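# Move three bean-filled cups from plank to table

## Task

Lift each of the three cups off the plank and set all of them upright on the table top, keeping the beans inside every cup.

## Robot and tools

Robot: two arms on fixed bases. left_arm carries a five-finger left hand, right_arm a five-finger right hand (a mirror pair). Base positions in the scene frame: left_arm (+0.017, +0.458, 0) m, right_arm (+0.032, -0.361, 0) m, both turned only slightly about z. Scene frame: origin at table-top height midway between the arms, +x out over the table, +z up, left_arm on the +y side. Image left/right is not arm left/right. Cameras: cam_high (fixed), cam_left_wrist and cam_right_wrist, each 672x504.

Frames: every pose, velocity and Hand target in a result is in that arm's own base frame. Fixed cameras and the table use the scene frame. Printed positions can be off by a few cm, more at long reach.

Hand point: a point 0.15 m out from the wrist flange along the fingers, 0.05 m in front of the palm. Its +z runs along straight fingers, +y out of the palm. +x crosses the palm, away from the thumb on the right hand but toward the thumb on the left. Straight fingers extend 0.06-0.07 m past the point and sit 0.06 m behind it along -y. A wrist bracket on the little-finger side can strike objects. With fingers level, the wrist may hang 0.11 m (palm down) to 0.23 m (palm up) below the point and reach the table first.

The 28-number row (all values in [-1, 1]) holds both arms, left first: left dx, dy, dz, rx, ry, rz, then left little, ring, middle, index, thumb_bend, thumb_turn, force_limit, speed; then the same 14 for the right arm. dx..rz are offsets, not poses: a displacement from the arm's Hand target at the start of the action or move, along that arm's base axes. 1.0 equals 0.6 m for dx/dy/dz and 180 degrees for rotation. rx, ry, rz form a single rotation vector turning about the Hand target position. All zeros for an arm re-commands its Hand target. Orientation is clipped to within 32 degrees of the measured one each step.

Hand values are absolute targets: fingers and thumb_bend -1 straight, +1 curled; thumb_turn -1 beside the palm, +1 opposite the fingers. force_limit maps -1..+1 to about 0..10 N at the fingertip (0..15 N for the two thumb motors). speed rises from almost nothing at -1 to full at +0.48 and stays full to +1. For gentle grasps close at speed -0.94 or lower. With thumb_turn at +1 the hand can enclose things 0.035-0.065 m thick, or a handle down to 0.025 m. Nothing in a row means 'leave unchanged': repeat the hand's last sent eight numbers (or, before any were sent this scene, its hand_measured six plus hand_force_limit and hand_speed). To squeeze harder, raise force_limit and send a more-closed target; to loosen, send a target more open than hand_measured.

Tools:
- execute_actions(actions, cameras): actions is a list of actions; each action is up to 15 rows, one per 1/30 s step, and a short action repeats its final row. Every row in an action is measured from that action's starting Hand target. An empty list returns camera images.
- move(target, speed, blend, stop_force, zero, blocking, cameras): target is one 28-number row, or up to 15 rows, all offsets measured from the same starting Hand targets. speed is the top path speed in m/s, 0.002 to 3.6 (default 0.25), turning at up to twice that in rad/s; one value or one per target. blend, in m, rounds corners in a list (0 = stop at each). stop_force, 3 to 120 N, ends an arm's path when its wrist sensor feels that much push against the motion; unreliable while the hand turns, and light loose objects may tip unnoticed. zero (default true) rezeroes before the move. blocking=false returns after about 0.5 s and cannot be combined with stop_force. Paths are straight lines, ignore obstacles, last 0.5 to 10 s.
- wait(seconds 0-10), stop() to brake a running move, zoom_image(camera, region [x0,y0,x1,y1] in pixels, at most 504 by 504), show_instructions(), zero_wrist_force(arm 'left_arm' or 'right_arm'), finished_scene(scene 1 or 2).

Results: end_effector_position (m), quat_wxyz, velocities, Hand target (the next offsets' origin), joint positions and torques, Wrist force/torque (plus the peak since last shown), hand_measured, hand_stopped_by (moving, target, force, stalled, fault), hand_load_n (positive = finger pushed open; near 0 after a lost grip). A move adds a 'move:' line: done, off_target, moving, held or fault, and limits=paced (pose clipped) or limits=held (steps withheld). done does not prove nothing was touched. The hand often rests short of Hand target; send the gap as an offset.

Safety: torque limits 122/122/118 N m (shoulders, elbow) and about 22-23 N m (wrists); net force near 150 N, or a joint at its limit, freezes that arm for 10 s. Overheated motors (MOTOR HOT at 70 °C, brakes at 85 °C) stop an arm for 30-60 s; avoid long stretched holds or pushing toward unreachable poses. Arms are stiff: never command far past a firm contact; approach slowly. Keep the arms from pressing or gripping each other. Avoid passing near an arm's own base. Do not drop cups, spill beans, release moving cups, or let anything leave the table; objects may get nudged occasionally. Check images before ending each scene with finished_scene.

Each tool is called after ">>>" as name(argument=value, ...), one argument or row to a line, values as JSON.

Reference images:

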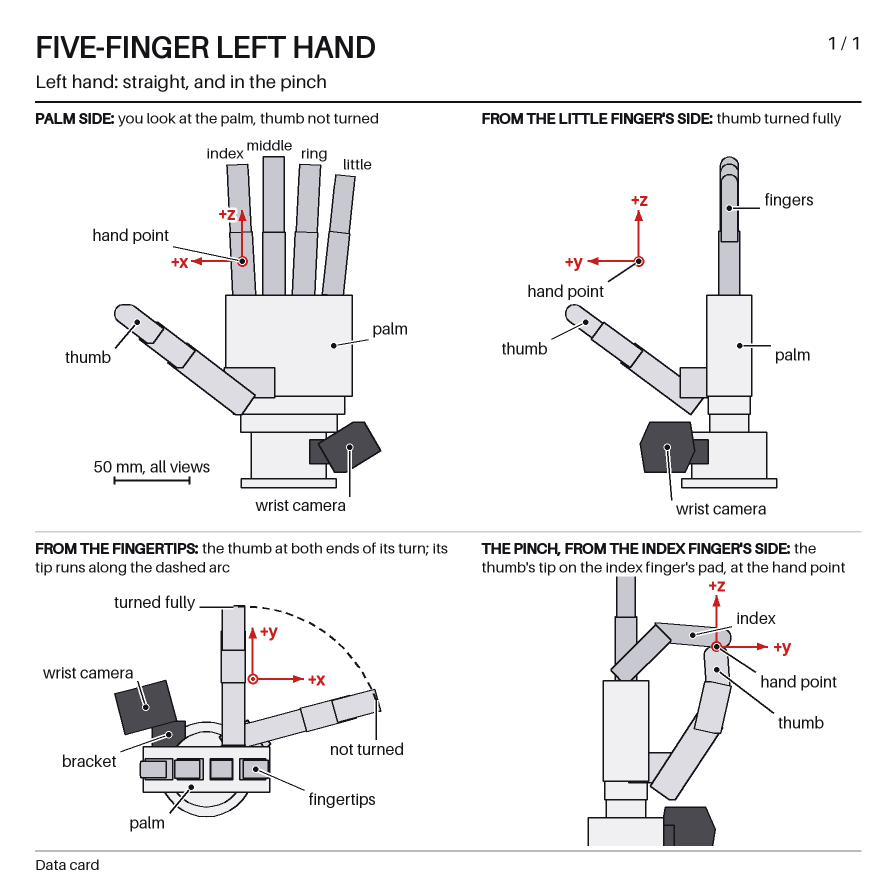

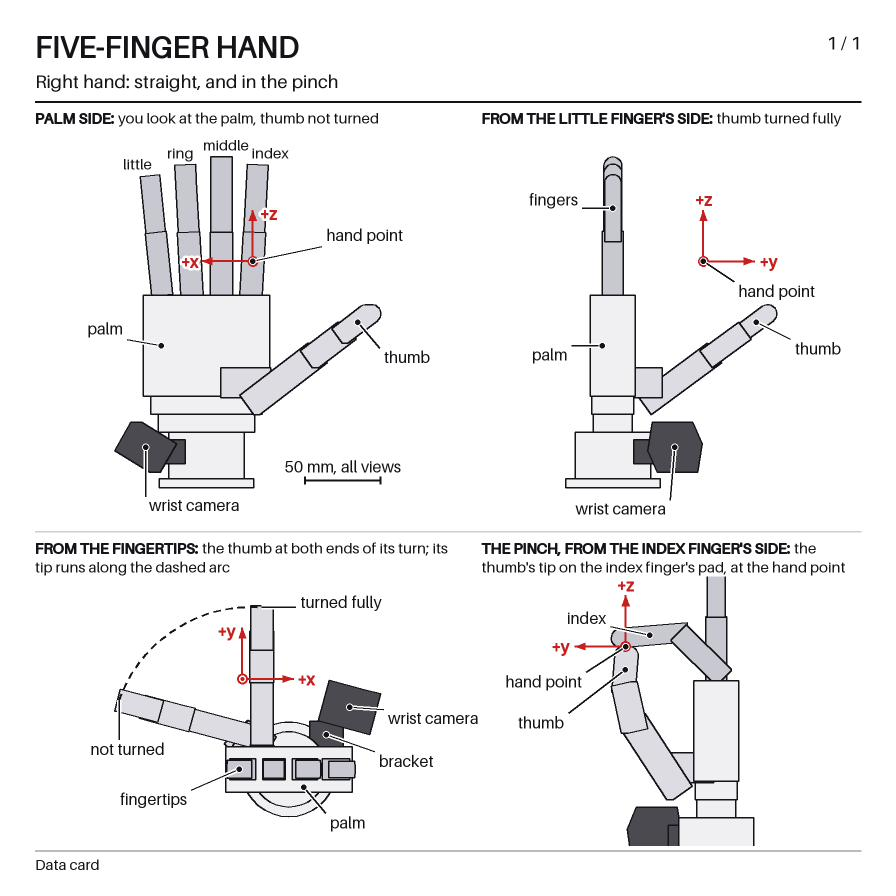

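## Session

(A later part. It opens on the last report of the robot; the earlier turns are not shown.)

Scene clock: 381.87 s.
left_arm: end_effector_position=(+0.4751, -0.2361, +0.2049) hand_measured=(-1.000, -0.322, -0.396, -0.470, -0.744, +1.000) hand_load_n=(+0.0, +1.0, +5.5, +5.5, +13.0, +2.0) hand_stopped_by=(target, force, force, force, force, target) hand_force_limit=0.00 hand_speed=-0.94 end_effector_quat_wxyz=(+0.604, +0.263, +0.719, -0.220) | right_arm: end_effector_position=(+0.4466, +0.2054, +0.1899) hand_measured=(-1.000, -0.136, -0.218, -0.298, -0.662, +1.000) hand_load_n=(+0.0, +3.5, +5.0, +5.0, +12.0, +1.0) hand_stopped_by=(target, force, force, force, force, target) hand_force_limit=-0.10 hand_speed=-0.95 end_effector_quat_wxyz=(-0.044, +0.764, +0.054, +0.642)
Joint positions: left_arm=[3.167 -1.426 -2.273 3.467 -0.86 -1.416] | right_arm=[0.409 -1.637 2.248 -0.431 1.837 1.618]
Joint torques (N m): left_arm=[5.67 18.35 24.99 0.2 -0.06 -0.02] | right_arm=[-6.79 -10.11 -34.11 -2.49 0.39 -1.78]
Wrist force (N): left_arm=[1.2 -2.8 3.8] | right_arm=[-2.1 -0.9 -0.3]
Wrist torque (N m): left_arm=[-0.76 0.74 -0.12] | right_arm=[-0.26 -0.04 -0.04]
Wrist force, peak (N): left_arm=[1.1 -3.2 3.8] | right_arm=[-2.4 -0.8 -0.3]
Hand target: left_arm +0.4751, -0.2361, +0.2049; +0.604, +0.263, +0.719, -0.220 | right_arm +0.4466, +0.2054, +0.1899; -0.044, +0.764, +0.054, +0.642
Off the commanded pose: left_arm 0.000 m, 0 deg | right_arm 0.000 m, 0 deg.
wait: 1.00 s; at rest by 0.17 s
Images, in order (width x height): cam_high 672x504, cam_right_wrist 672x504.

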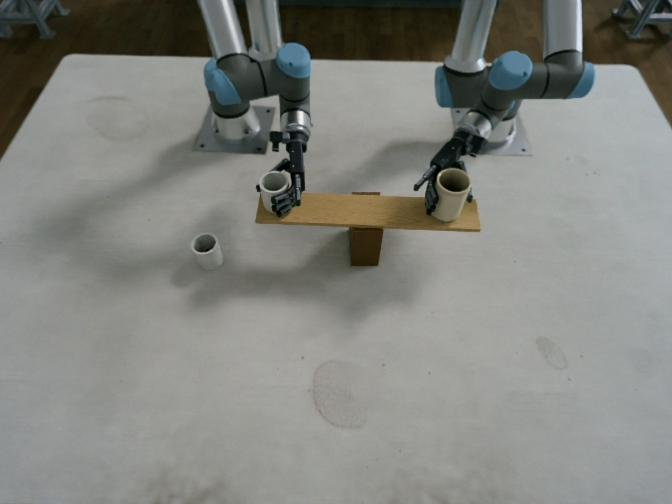

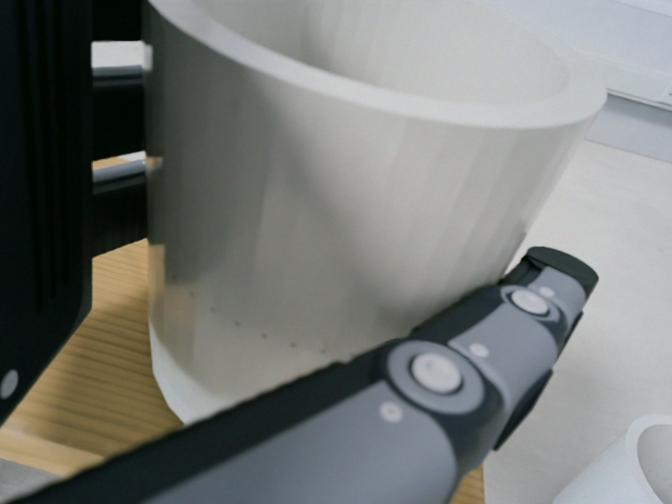

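>>> move(
  target=[
    [0, 0, 0.05, 0, 0, 0, -1, 0.3, 0.3, 0.3, 0.3, 1, 0.0, -0.94, 0, 0, 0.05, 0, 0, 0, -1, 0.4, 0.4, 0.4, 0.4, 1, -0.1, -0.95],
  ],
  speed=0.03,
  cameras=["all"],
)

>>> zoom_image(
  camera="cam_high",
  region=[240, 100, 500, 280],
)

Scene clock: 385.60 s.
left_arm: end_effector_position=(+0.4751, -0.2361, +0.2349) hand_measured=(-1.000, -0.322, -0.396, -0.470, -0.744, +1.000) hand_load_n=(+0.0, +1.0, +5.5, +5.5, +12.5, +2.0) hand_stopped_by=(target, force, force, force, force, target) hand_force_limit=0.00 hand_speed=-0.94 end_effector_quat_wxyz=(+0.604, +0.263, +0.719, -0.220) | right_arm: end_effector_position=(+0.4466, +0.2054, +0.2199) hand_measured=(-1.000, -0.136, -0.218, -0.298, -0.662, +1.000) hand_load_n=(+0.0, +3.5, +5.5, +5.0, +12.0, +1.5) hand_stopped_by=(target, force, force, force, force, target) hand_force_limit=-0.10 hand_speed=-0.95 end_effector_quat_wxyz=(-0.044, +0.764, +0.054, +0.642)
Joint positions: left_arm=[3.167 -1.382 -2.221 3.371 -0.86 -1.416] | right_arm=[0.409 -1.685 2.2 -0.335 1.837 1.617]
Joint torques (N m): left_arm=[-8.63 21.42 32.24 -0.12 0.74 1.14] | right_arm=[-1.88 -27.49 -37.56 0.69 -0.06 0.01]
Wrist force (N): left_arm=[0.9 -2.9 3.6] | right_arm=[-2.6 -1.1 -0.3]
Wrist torque (N m): left_arm=[-0.73 0.71 -0.15] | right_arm=[-0.27 0.02 -0.09]
Wrist force, peak (N): left_arm=[1.5 -3.0 4.0] | right_arm=[-2.9 -1.1 -0.3]
Hand target: left_arm +0.4751, -0.2361, +0.2349; +0.604, +0.263, +0.719, -0.220 | right_arm +0.4466, +0.2054, +0.2199; -0.044, +0.764, +0.054, +0.642
Off the commanded pose: left_arm 0.000 m, 0 deg | right_arm 0.000 m, 0 deg.
move: done

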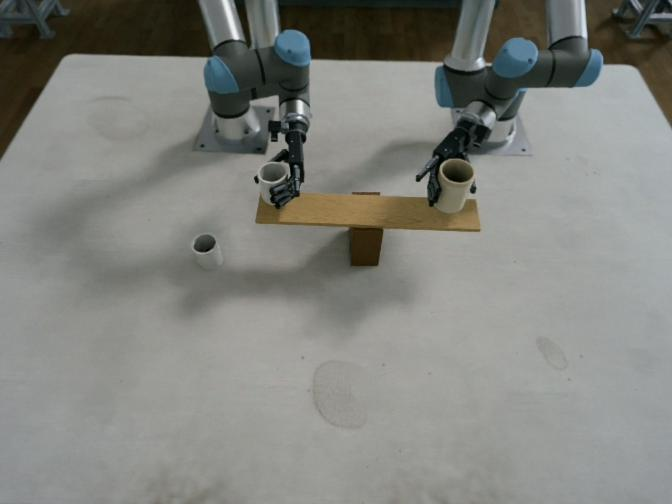

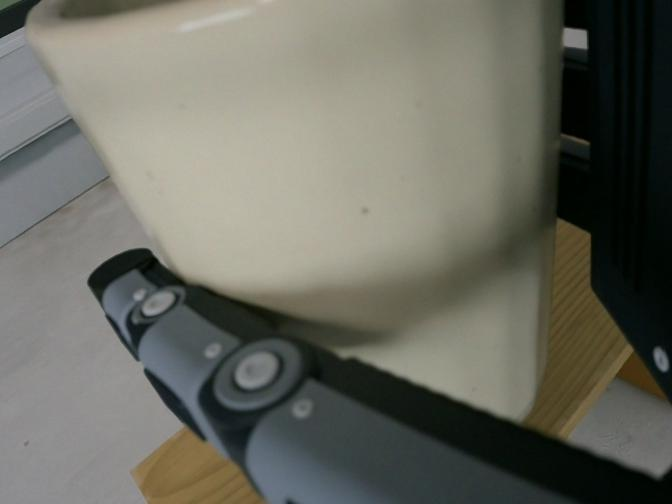

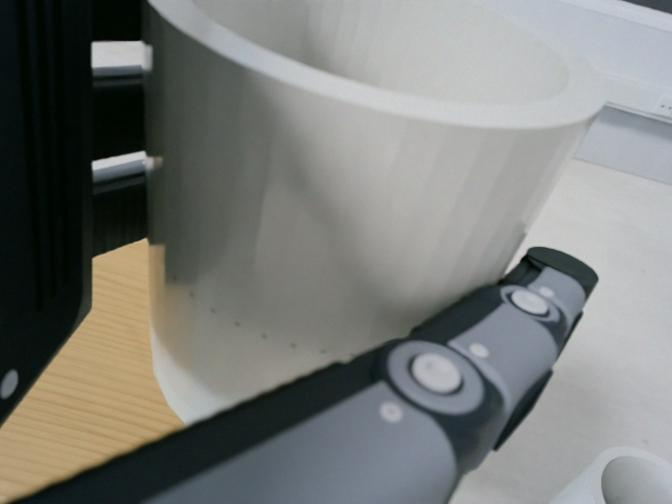

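Scaled by 1.938 from the camera's 672x504 image, which has a finer 960x720 frame.

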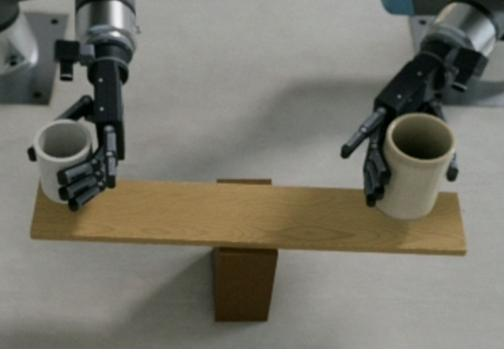

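>>> move(
  target=[
    [0, 0, 0.1333, 0, 0, 0, -1, 0.3, 0.3, 0.3, 0.3, 1, 0.0, -0.94, 0, 0, 0.1667, 0, 0, 0, -1, 0.4, 0.4, 0.4, 0.4, 1, -0.1, -0.95],
    [0.0915, 0.2935, 0.1333, 0, 0, 0, -1, 0.3, 0.3, 0.3, 0.3, 1, 0.0, -0.94, 0.1315, -0.5923, 0.1667, 0, 0, 0, -1, 0.4, 0.4, 0.4, 0.4, 1, -0.1, -0.95],
  ],
  speed=0.1,
  cameras=["all"],
)

Scene clock: 405.17 s.
left_arm: end_effector_position=(+0.5300, -0.0600, +0.3149) hand_measured=(-1.000, -0.322, -0.396, -0.470, -0.744, +1.000) hand_load_n=(+0.0, +2.0, +5.0, +4.0, +12.0, +3.0) hand_stopped_by=(target, force, force, force, force, target) hand_force_limit=0.00 hand_speed=-0.94 end_effector_quat_wxyz=(+0.604, +0.263, +0.719, -0.220) | right_arm: end_effector_position=(+0.5255, -0.1499, +0.3200) hand_measured=(-1.000, -0.136, -0.218, -0.298, -0.662, +1.000) hand_load_n=(+0.5, +3.5, +5.5, +5.0, +12.5, +1.5) hand_stopped_by=(target, force, force, force, force, target) hand_force_limit=-0.10 hand_speed=-0.95 end_effector_quat_wxyz=(-0.044, +0.764, +0.054, +0.642)
Joint positions: left_arm=[3.744 -1.477 -1.959 2.851 -0.32 -1.007] | right_arm=[-0.871 -1.751 1.989 0.081 0.585 1.301]
Joint torques (N m): left_arm=[12.02 6.19 31.17 -1.97 2.83 1.67] | right_arm=[-6.2 -4.99 -38.71 1.31 -3.19 -2.12]
Wrist force (N): left_arm=[0.4 -3.2 3.4] | right_arm=[-2.5 -1.1 0.2]
Wrist torque (N m): left_arm=[-0.76 0.75 -0.19] | right_arm=[-0.26 -0.03 -0.07]
Wrist force, peak (N): left_arm=[1.0 -5.6 4.0] | right_arm=[-2.7 -2.2 -0.1]
Hand target: left_arm +0.5300, -0.0600, +0.3149; +0.604, +0.263, +0.719, -0.220 | right_arm +0.5255, -0.1499, +0.3200; -0.044, +0.764, +0.054, +0.642
Off the commanded pose: left_arm 0.000 m, 0 deg | right_arm 0.000 m, 0 deg.
move: done

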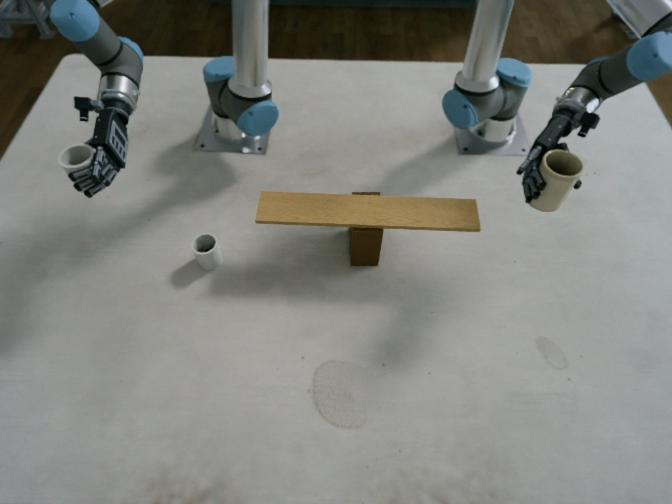

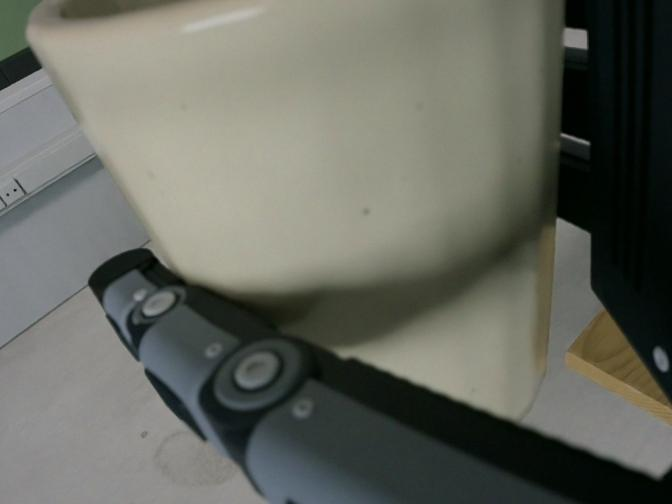

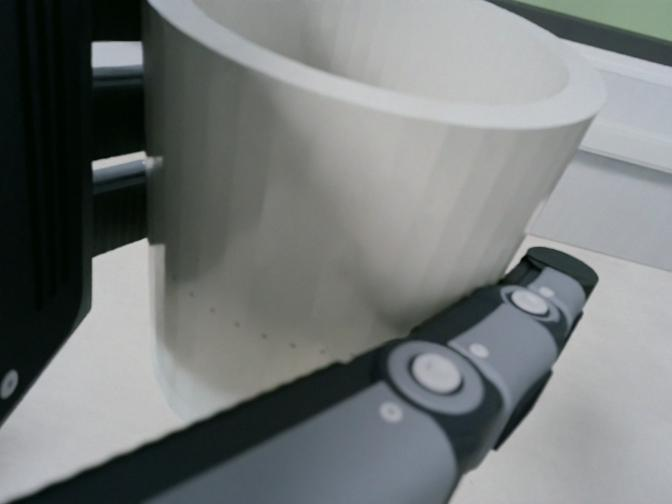

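>>> move(
  target=[
    [0, 0, -0.3917, 0, 0, 0, -1, 0.3, 0.3, 0.3, 0.3, 1, 0.0, -0.94, 0, 0, -0.425, 0, 0, 0, -1, 0.4, 0.4, 0.4, 0.4, 1, -0.1, -0.95],
  ],
  speed=0.1,
  cameras=["all"],
)

>>> zoom_image(
  camera="cam_high",
  region=[60, 150, 260, 300],
)

>>> zoom_image(
  camera="cam_high",
  region=[460, 130, 620, 290],
)

Scene clock: 410.63 s.
left_arm: end_effector_position=(+0.5300, -0.0600, +0.0799) hand_measured=(-1.000, -0.322, -0.396, -0.470, -0.744, +1.000) hand_load_n=(+0.0, +2.0, +5.0, +4.0, +12.0, +2.5) hand_stopped_by=(target, force, force, force, force, target) hand_force_limit=0.00 hand_speed=-0.94 end_effector_quat_wxyz=(+0.604, +0.263, +0.719, -0.220) | right_arm: end_effector_position=(+0.5255, -0.1499, +0.0650) hand_measured=(-1.000, -0.136, -0.218, -0.298, -0.662, +1.000) hand_load_n=(+0.0, +3.5, +5.5, +5.0, +12.0, +1.5) hand_stopped_by=(target, force, force, force, force, target) hand_force_limit=-0.10 hand_speed=-0.95 end_effector_quat_wxyz=(-0.044, +0.764, +0.054, +0.642)
Joint positions: left_arm=[3.744 -1.872 -2.277 3.563 -0.32 -1.007] | right_arm=[-0.871 -1.31 2.359 -0.73 0.585 1.301]
Joint torques (N m): left_arm=[-8.65 13.59 0.75 0.89 -0.31 -0.91] | right_arm=[4.36 -13.08 2.06 -2.43 1.23 1.34]
Wrist force (N): left_arm=[0.9 -3.1 3.9] | right_arm=[-2.7 -1.3 0.1]
Wrist torque (N m): left_arm=[-0.82 0.67 -0.14] | right_arm=[-0.31 -0.03 -0.08]
Wrist force, peak (N): left_arm=[1.5 -3.4 3.9] | right_arm=[-3.2 -1.3 0.2]
Hand target: left_arm +0.5300, -0.0600, +0.0799; +0.604, +0.263, +0.719, -0.220 | right_arm +0.5255, -0.1499, +0.0650; -0.044, +0.764, +0.054, +0.642
Off the commanded pose: left_arm 0.000 m, 0 deg | right_arm 0.000 m, 0 deg.
move: done

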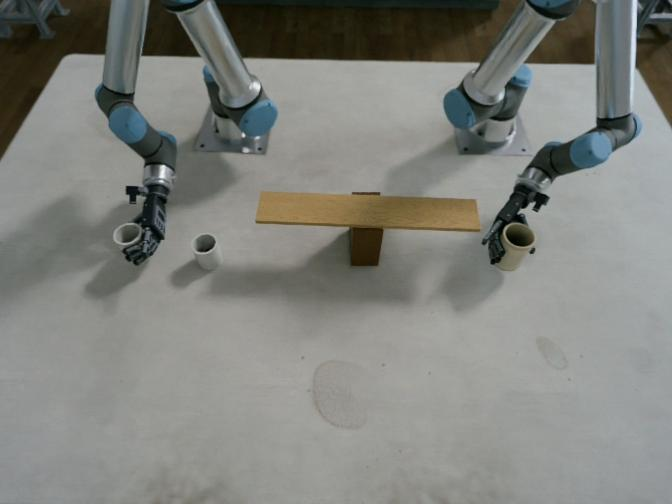

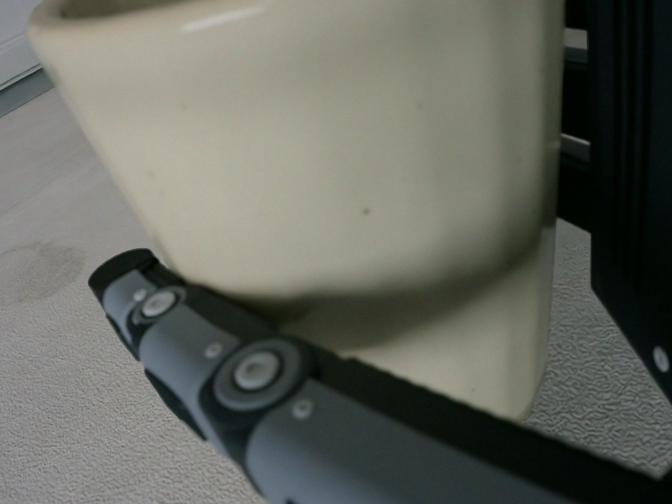

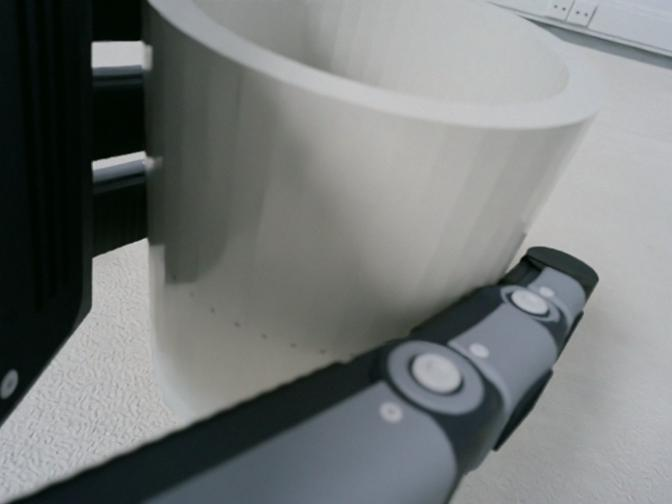

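Scaled by 2.520 from the camera's 672x504 image, which has a finer 960x720 frame.

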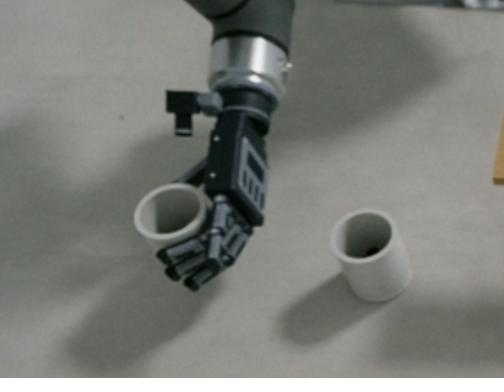

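Scaled by 3.150 from the camera's 672x504 image, which has a finer 960x720 frame.

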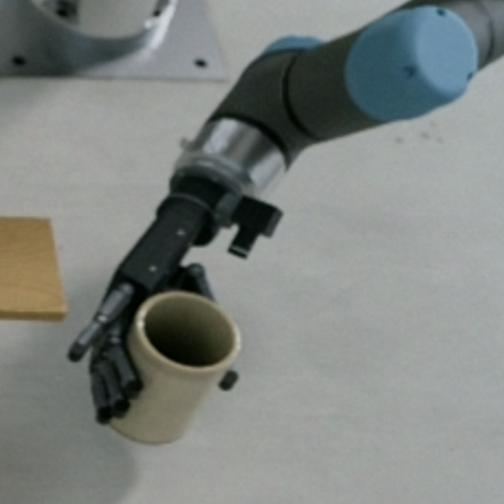

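>>> move(
  target=[
    [0, 0, -0.1, 0, 0, 0, -1, 0.3, 0.3, 0.3, 0.3, 1, 0.0, -0.94, 0, 0, -0.1, 0, 0, 0, -1, 0.4, 0.4, 0.4, 0.4, 1, -0.1, -0.95],
  ],
  speed=0.015,
  stop_force=3,
  cameras=["all"],
)

>>> zoom_image(
  camera="cam_high",
  region=[60, 150, 260, 300],
)

>>> zoom_image(
  camera="cam_high",
  region=[460, 150, 620, 310],
)

Scene clock: 418.97 s.
left_arm: end_effector_position=(+0.5300, -0.0600, +0.0407) hand_measured=(-1.000, -0.322, -0.396, -0.470, -0.744, +1.000) hand_load_n=(+0.0, +2.0, +5.5, +4.0, +12.5, +3.0) hand_stopped_by=(target, force, force, force, force, target) hand_force_limit=0.00 hand_speed=-0.94 end_effector_quat_wxyz=(+0.604, +0.263, +0.719, -0.220) | right_arm: end_effector_position=(+0.5255, -0.1499, +0.0267) hand_measured=(-1.000, -0.136, -0.218, -0.298, -0.662, +1.000) hand_load_n=(+0.0, +4.0, +4.5, +3.5, +11.0, +1.5) hand_stopped_by=(target, force, force, force, force, target) hand_force_limit=-0.10 hand_speed=-0.95 end_effector_quat_wxyz=(-0.044, +0.764, +0.054, +0.641)
Joint positions: left_arm=[3.744 -1.98 -2.294 3.687 -0.32 -1.006] | right_arm=[-0.871 -1.194 2.376 -0.862 0.585 1.301]
Joint torques (N m): left_arm=[6.61 36.75 16.42 -2 -0.21 0.93] | right_arm=[-3.49 -38.93 -22.7 1.2 -1.28 -0.4]
Wrist force (N): left_arm=[0.9 -3.3 3.7] | right_arm=[-2.7 -1.0 0.1]
Wrist torque (N m): left_arm=[-0.86 0.67 -0.16] | right_arm=[-0.25 -0.03 -0.07]
Wrist force, peak (N): left_arm=[-10.1 0.2 3.1] | right_arm=[2.8 -2.8 -1.4]
Hand target: left_arm +0.5300, -0.0600, +0.0407; +0.604, +0.263, +0.719, -0.220 (not the last commanded pose) | right_arm +0.5255, -0.1499, +0.0267; -0.044, +0.764, +0.054, +0.641 (not the last commanded pose)
Off the commanded pose: left_arm 0.021 m, 0 deg | right_arm 0.022 m, 0 deg.
move: contact (left_arm, right_arm)

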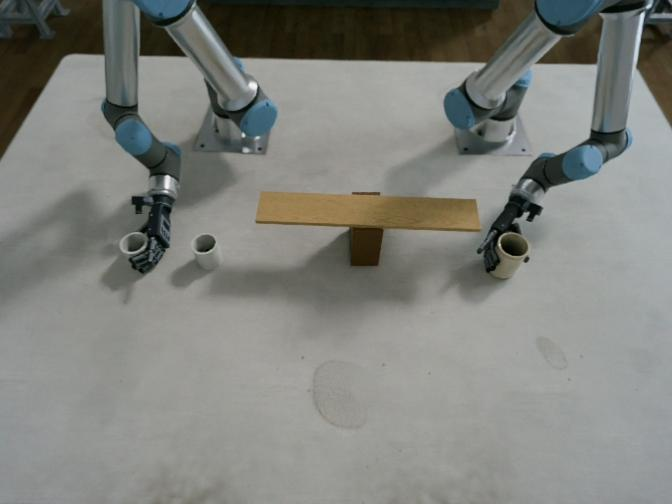

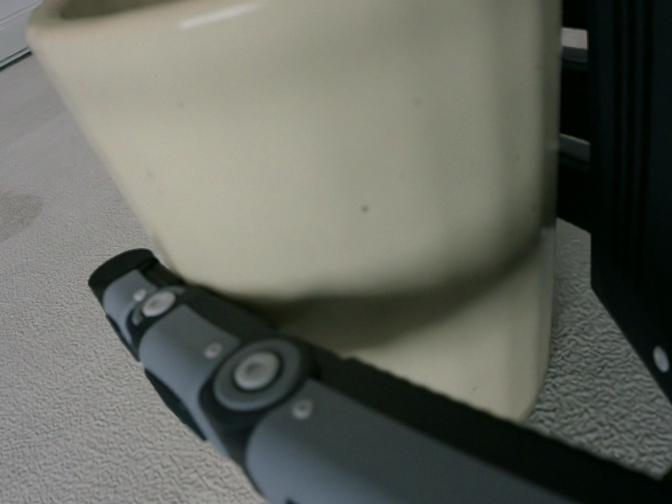

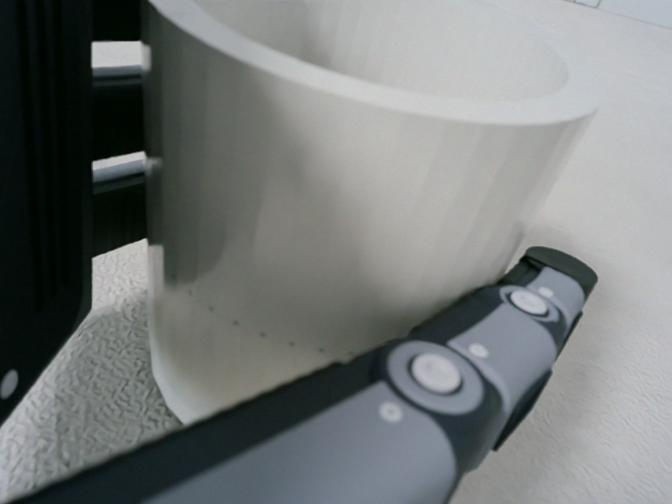

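Scaled by 2.520 from the camera's 672x504 image, which has a finer 960x720 frame.

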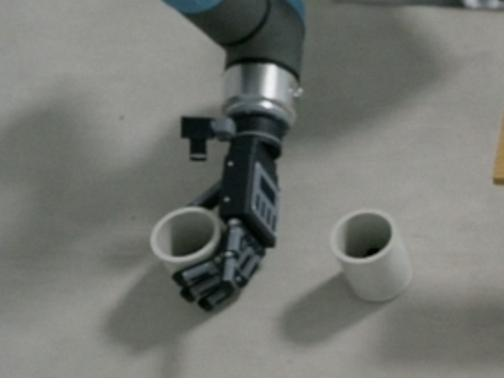

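Scaled by 3.150 from the camera's 672x504 image, which has a finer 960x720 frame.

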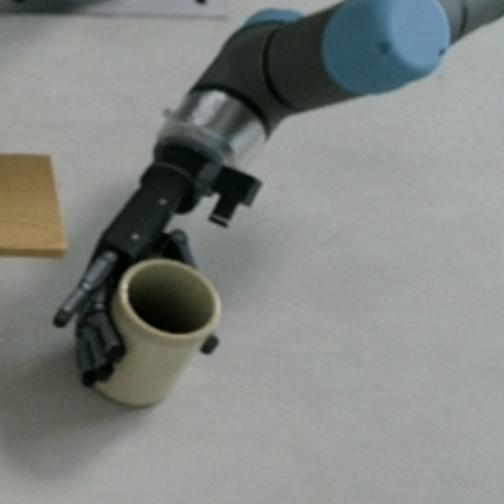

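>>> move(
  target=[
    [0, 0, -0.008, 0, 0, 0, -1, 0.3, 0.3, 0.3, 0.3, 1, 0.0, -0.94, 0, 0, -0.008, 0, 0, 0, -1, 0.4, 0.4, 0.4, 0.4, 1, -0.1, -0.95],
  ],
  speed=0.006,
  stop_force=3,
)

Scene clock: 421.87 s.
left_arm: end_effector_position=(+0.5300, -0.0600, +0.0405) hand_measured=(-1.000, -0.322, -0.396, -0.470, -0.744, +1.000) hand_load_n=(+0.0, +2.0, +5.0, +4.0, +12.5, +2.0) hand_stopped_by=(target, force, force, force, force, target) hand_force_limit=0.00 hand_speed=-0.94 end_effector_quat_wxyz=(+0.604, +0.263, +0.719, -0.220) | right_arm: end_effector_position=(+0.5255, -0.1500, +0.0263) hand_measured=(-1.000, -0.136, -0.218, -0.298, -0.662, +1.000) hand_load_n=(+0.0, +5.0, +4.5, +3.5, +11.0, +0.5) hand_stopped_by=(target, force, force, force, force, target) hand_force_limit=-0.10 hand_speed=-0.95 end_effector_quat_wxyz=(-0.044, +0.764, +0.054, +0.642)
Joint positions: left_arm=[3.744 -1.98 -2.294 3.688 -0.32 -1.006] | right_arm=[-0.871 -1.193 2.376 -0.864 0.585 1.301]
Joint torques (N m): left_arm=[4.92 35.05 9.62 -2.39 -0.16 -0.58] | right_arm=[-3.49 -37.16 -13.01 1.22 -1.32 -0.81]
Wrist force (N): left_arm=[-3.1 -2.4 3.8] | right_arm=[0.3 -2.3 -0.9]
Wrist torque (N m): left_arm=[-0.82 0.68 -0.31] | right_arm=[-0.29 -0.11 -0.07]
Wrist force, peak (N): left_arm=[-7.8 -2.5 2.9] | right_arm=[6.4 -5.6 -3.6]
Hand target: left_arm +0.5300, -0.0600, +0.0405; +0.604, +0.263, +0.719, -0.220 (not the last commanded pose) | right_arm +0.5255, -0.1500, +0.0263; -0.044, +0.764, +0.054, +0.642 (not the last commanded pose)
Off the commanded pose: left_arm 0.005 m, 0 deg | right_arm 0.004 m, 0 deg.
move: contact (left_arm, right_arm)

>>> execute_actions(
  actions=[
    [[0, 0, 0, 0, 0, 0, -1, -0.5, -0.57, -0.64, -0.9, 1, 0.0, -0.9, 0, 0, 0, 0, 0, 0, -1, -0.3, -0.38, -0.45, -0.8, 1, -0.1, -0.9]],
  ],
  cameras=["all"],
)

>>> zoom_image(
  camera="cam_high",
  region=[60, 150, 260, 300],
)

>>> zoom_image(
  camera="cam_high",
  region=[460, 150, 620, 310],
)

Scene clock: 425.03 s.
left_arm: end_effector_position=(+0.5300, -0.0600, +0.0405) hand_measured=(-1.000, -0.500, -0.570, -0.640, -0.900, +1.000) hand_load_n=(+0.0, +0.0, +0.0, +0.0, -0.5, +0.0) hand_stopped_by=(target, target, target, target, target, target) hand_force_limit=0.00 hand_speed=-0.90 end_effector_quat_wxyz=(+0.604, +0.263, +0.719, -0.220) | right_arm: end_effector_position=(+0.5255, -0.1500, +0.0263) hand_measured=(-1.000, -0.300, -0.380, -0.450, -0.800, +1.000) hand_load_n=(+0.0, +0.0, +0.0, +0.0, +0.0, +0.0) hand_stopped_by=(target, target, target, target, target, target) hand_force_limit=-0.10 hand_speed=-0.90 end_effector_quat_wxyz=(-0.044, +0.764, +0.054, +0.642)
Joint positions: left_arm=[3.744 -1.98 -2.293 3.688 -0.32 -1.006] | right_arm=[-0.871 -1.193 2.376 -0.864 0.585 1.301]
Joint torques (N m): left_arm=[4.8 31.61 16.45 -1.98 -0.28 -1.06] | right_arm=[-3.11 -31.37 -22.28 1.22 -1.13 -0.89]
Wrist force (N): left_arm=[-2.7 -3.5 3.1] | right_arm=[-0.5 -1.2 -0.4]
Wrist torque (N m): left_arm=[-0.89 0.68 -0.19] | right_arm=[-0.27 -0.05 -0.07]
Wrist force, peak (N): left_arm=[-3.2 -2.5 3.9] | right_arm=[1.5 0.0 -2.3]
Hand target: left_arm +0.5300, -0.0600, +0.0405; +0.604, +0.263, +0.719, -0.220 | right_arm +0.5255, -0.1500, +0.0263; -0.044, +0.764, +0.054, +0.642
Off the commanded pose: left_arm 0.000 m, 0 deg | right_arm 0.000 m, 0 deg.
Step readings (end_effector_position of left_arm | right_arm):
0: (+0.5300, -0.0600, +0.0405) | (+0.5255, -0.1500, +0.0263)
1: (+0.5300, -0.0600, +0.0405) | (+0.5255, -0.1500, +0.0263)
2: (+0.5300, -0.0600, +0.0405) | (+0.5255, -0.1500, +0.0263)
4: (+0.5300, -0.0600, +0.0405) | (+0.5255, -0.1500, +0.0263)
8: (+0.5300, -0.0600, +0.0405) | (+0.5255, -0.1500, +0.0263)
15: (+0.5300, -0.0600, +0.0405) | (+0.5255, -0.1500, +0.0263)

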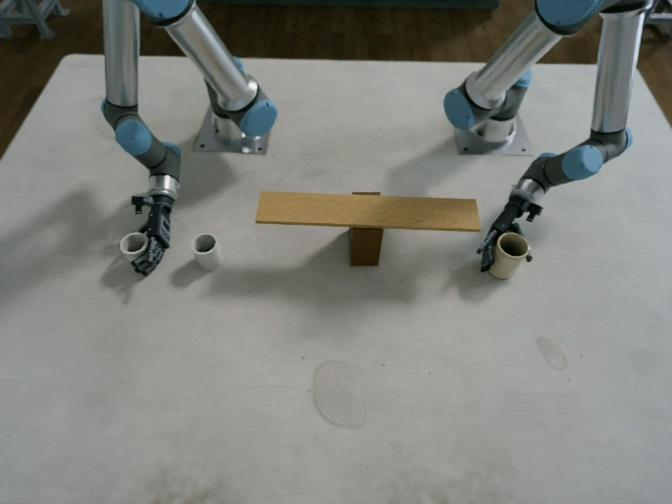

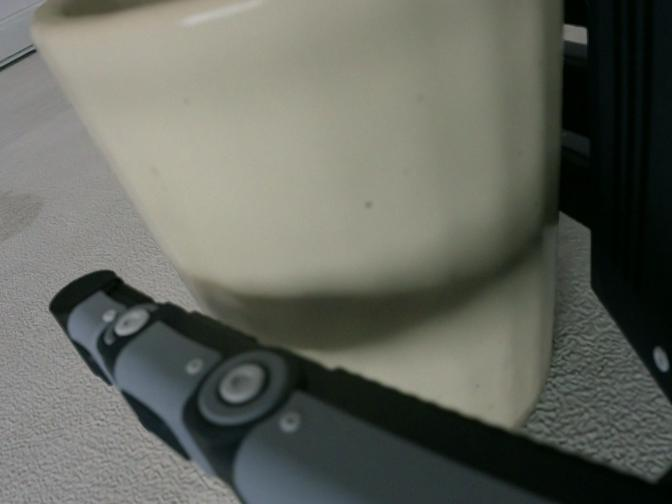

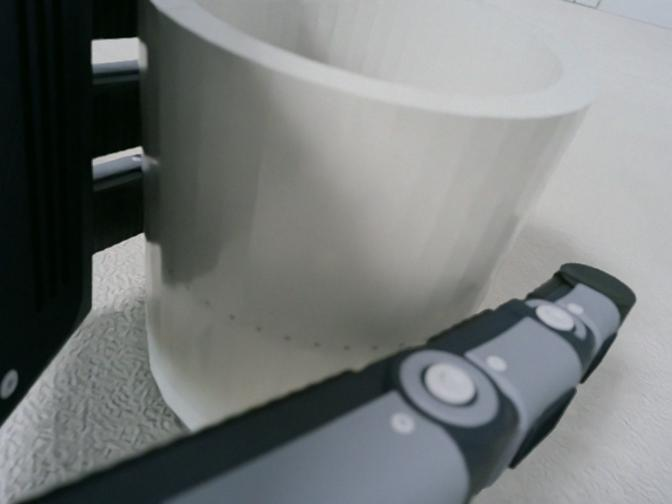

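Scaled by 2.520 from the camera's 672x504 image, which has a finer 960x720 frame.

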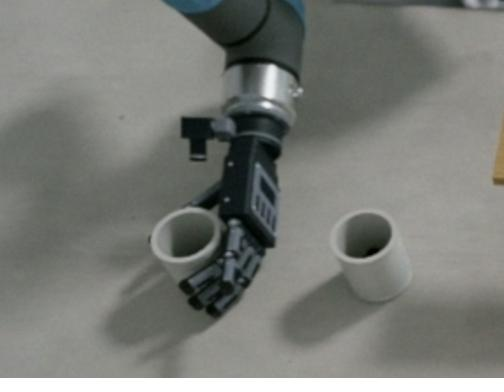

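Scaled by 3.150 from the camera's 672x504 image, which has a finer 960x720 frame.

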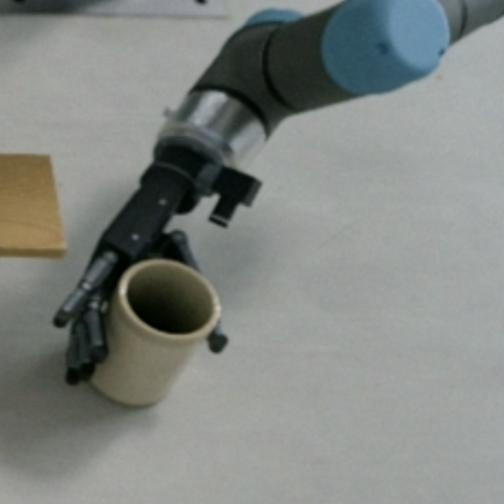

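>>> execute_actions(
  actions=[
    [[0, 0, 0, 0, 0, 0, -1, -1, -1, -1, -1, 1, 0.0, -0.7, 0, 0, 0, 0, 0, 0, -1, -1, -1, -1, -1, 1, -0.1, -0.7]],
  ],
)

>>> move(
  target=[
    [-0.018, 0.005, 0, 0, 0, 0, -1, -1, -1, -1, -1, 1, 0.0, -0.7, -0.018, 0.006, 0, 0, 0, 0, -1, -1, -1, -1, -1, 1, -0.1, -0.7],
    [-0.1532, 0.1286, 0, 0, 0, 0, -1, -1, -1, -1, -1, 1, 0.0, -0.7, -0.165, -0.015, 0, 0, 0, 0, -1, -1, -1, -1, -1, 1, -0.1, -0.7],
  ],
  speed=0.05,
  cameras=["all"],
)

>>> zoom_image(
  camera="cam_high",
  region=[60, 150, 260, 300],
)

>>> zoom_image(
  camera="cam_high",
  region=[460, 150, 620, 310],
)

Scene clock: 430.03 s.
left_arm: end_effector_position=(+0.5300, -0.0600, +0.0405) hand_measured=(-1.000, -1.000, -1.000, -1.000, -1.000, +1.000) hand_load_n=(+0.0, +0.0, +0.0, +0.0, +0.0, +0.5) hand_stopped_by=(target, target, target, target, target, target) hand_force_limit=0.00 hand_speed=-0.70 end_effector_quat_wxyz=(+0.604, +0.263, +0.719, -0.220) | right_arm: end_effector_position=(+0.5255, -0.1500, +0.0263) hand_measured=(-1.000, -1.000, -1.000, -1.000, -1.000, +1.000) hand_load_n=(+0.0, +0.0, +0.0, +0.0, +0.0, +0.5) hand_stopped_by=(target, target, target, target, target, target) hand_force_limit=-0.10 hand_speed=-0.70 end_effector_quat_wxyz=(-0.044, +0.764, +0.054, +0.642)
Joint positions: left_arm=[3.744 -1.98 -2.293 3.688 -0.32 -1.006] | right_arm=[-0.871 -1.193 2.376 -0.864 0.585 1.301]
Joint torques (N m): left_arm=[5.84 21.44 16.69 -1.56 -0.28 -0.94] | right_arm=[-3.44 -21.79 -23.03 1.3 -1.26 -0.82]
Wrist force (N): left_arm=[-2.8 -3.2 3.0] | right_arm=[-0.2 -1.2 -0.4]
Wrist torque (N m): left_arm=[-0.83 0.69 -0.20] | right_arm=[-0.27 -0.10 -0.06]
Wrist force, peak (N): left_arm=[-3.1 -3.5 3.3] | right_arm=[-0.6 -1.2 -0.8]
Hand target: left_arm +0.5300, -0.0600, +0.0405; +0.604, +0.263, +0.719, -0.220 | right_arm +0.5255, -0.1500, +0.0263; -0.044, +0.764, +0.054, +0.642
Off the commanded pose: left_arm 0.000 m, 0 deg | right_arm 0.000 m, 0 deg.
Step readings (end_effector_position of left_arm | right_arm):
0: (+0.5300, -0.0600, +0.0405) | (+0.5255, -0.1500, +0.0263)
1: (+0.5300, -0.0600, +0.0405) | (+0.5255, -0.1500, +0.0263)
2: (+0.5300, -0.0600, +0.0405) | (+0.5255, -0.1500, +0.0263)
4: (+0.5300, -0.0600, +0.0405) | (+0.5255, -0.1500, +0.0263)
8: (+0.5300, -0.0600, +0.0405) | (+0.5255, -0.1500, +0.0263)
15: (+0.5300, -0.0600, +0.0405) | (+0.5255, -0.1500, +0.0263)

Scene clock: 433.80 s.
left_arm: end_effector_position=(+0.4395, +0.0164, +0.0401) hand_measured=(-1.000, -1.000, -1.000, -1.000, -1.000, +1.000) hand_load_n=(+0.0, +0.0, +0.0, +0.0, +0.0, +0.5) hand_stopped_by=(target, target, target, target, target, target) hand_force_limit=0.00 hand_speed=-0.70 end_effector_quat_wxyz=(+0.598, +0.249, +0.734, -0.203) | right_arm: end_effector_position=(+0.4266, -0.1590, +0.0263) hand_measured=(-1.000, -1.000, -1.000, -1.000, -1.000, +1.000) hand_load_n=(+0.0, +0.0, +0.0, +0.0, +0.0, +0.0) hand_stopped_by=(target, target, target, target, target, target) hand_force_limit=-0.10 hand_speed=-0.70 end_effector_quat_wxyz=(-0.044, +0.764, +0.053, +0.642)
Joint positions: left_arm=[4.216 -2.394 -2.396 2.568 -0.257 0.666] | right_arm=[-1.276 -1.149 2.516 -0.524 0.233 0.739]
Joint torques (N m): left_arm=[0.69 28.54 -2.53 -2.18 1.18 0.74] | right_arm=[-6.31 -12.1 -16.85 3.16 -3.99 -1.9]
Wrist force (N): left_arm=[-2.4 -2.8 2.5] | right_arm=[-0.8 -1.5 -0.4]
Wrist torque (N m): left_arm=[-0.69 0.61 -0.12] | right_arm=[-0.34 -0.01 -0.10]
Wrist force, peak (N): left_arm=[-2.9 -3.7 3.4] | right_arm=[-0.8 -1.4 -0.8]
Hand target: left_arm +0.4395, +0.0164, +0.0401; +0.598, +0.249, +0.734, -0.203 (not the last commanded pose) | right_arm +0.4265, -0.1590, +0.0263; -0.044, +0.764, +0.054, +0.642
Off the commanded pose: left_arm 0.002 m, 3 deg | right_arm 0.000 m, 0 deg.
FORCE FAULT: contact force on the left arm reached its limit, and that arm stopped. The contact can be on any part of that arm, not only on its tool. That arm's remaining commands of this call were not run. That arm is still stopped at the end of this call. That arm stays stopped for about 9 more seconds. Until then a move that you send moves the other arm only, and its call returns only when the move has ended. Once the stop has ended, the next robot result says so. If the stop ends while you think or write, that arm runs what you send next, counted from a new Hand target: where the arm stands when the stop ends. While its stop runs, that arm, its gripper or tool too, takes no new command. Until it ends, the stop uses up actions while you think or wait. An arm that is not stopped still takes commands.
move: fault (left_arm)

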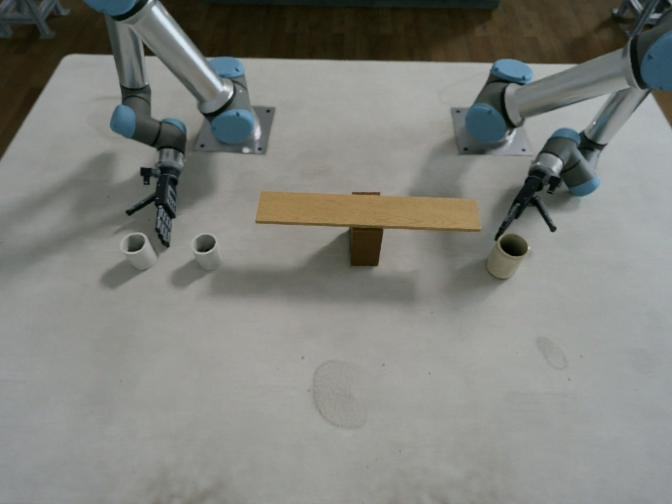

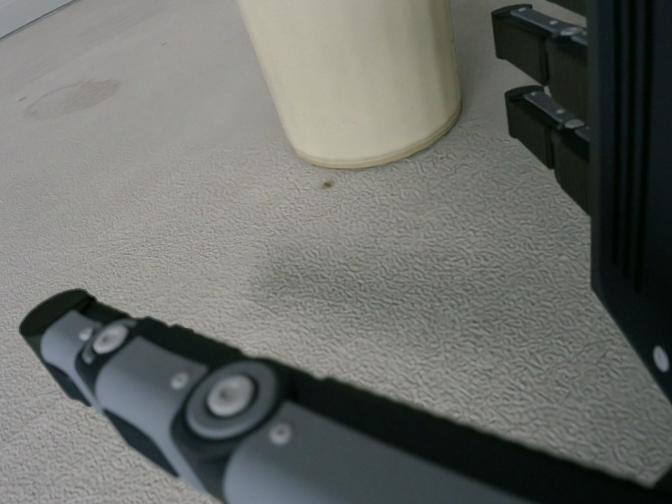

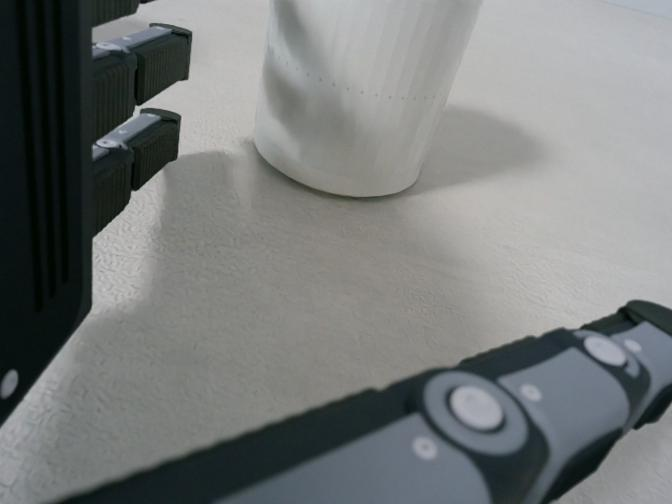

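Scaled by 2.520 from the camera's 672x504 image, which has a finer 960x720 frame.

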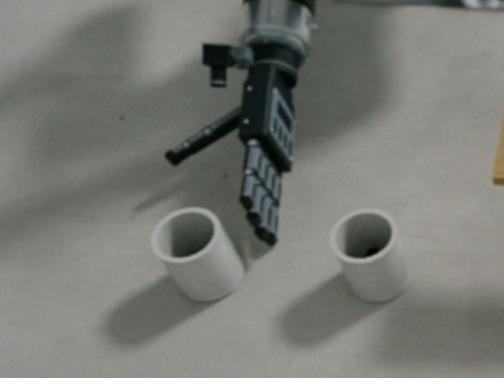

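Scaled by 3.150 from the camera's 672x504 image, which has a finer 960x720 frame.

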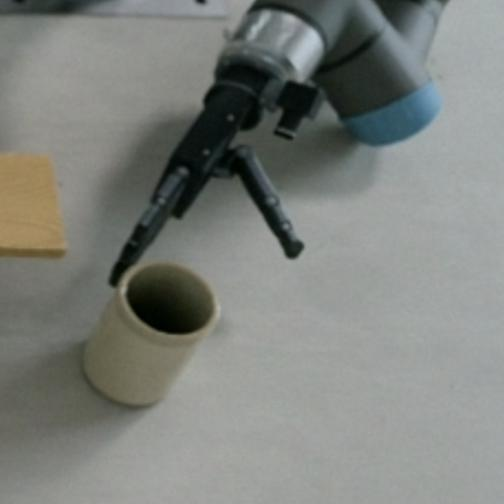

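>>> finished_scene(
  scene=1,
)

The scene is finished: the task was done.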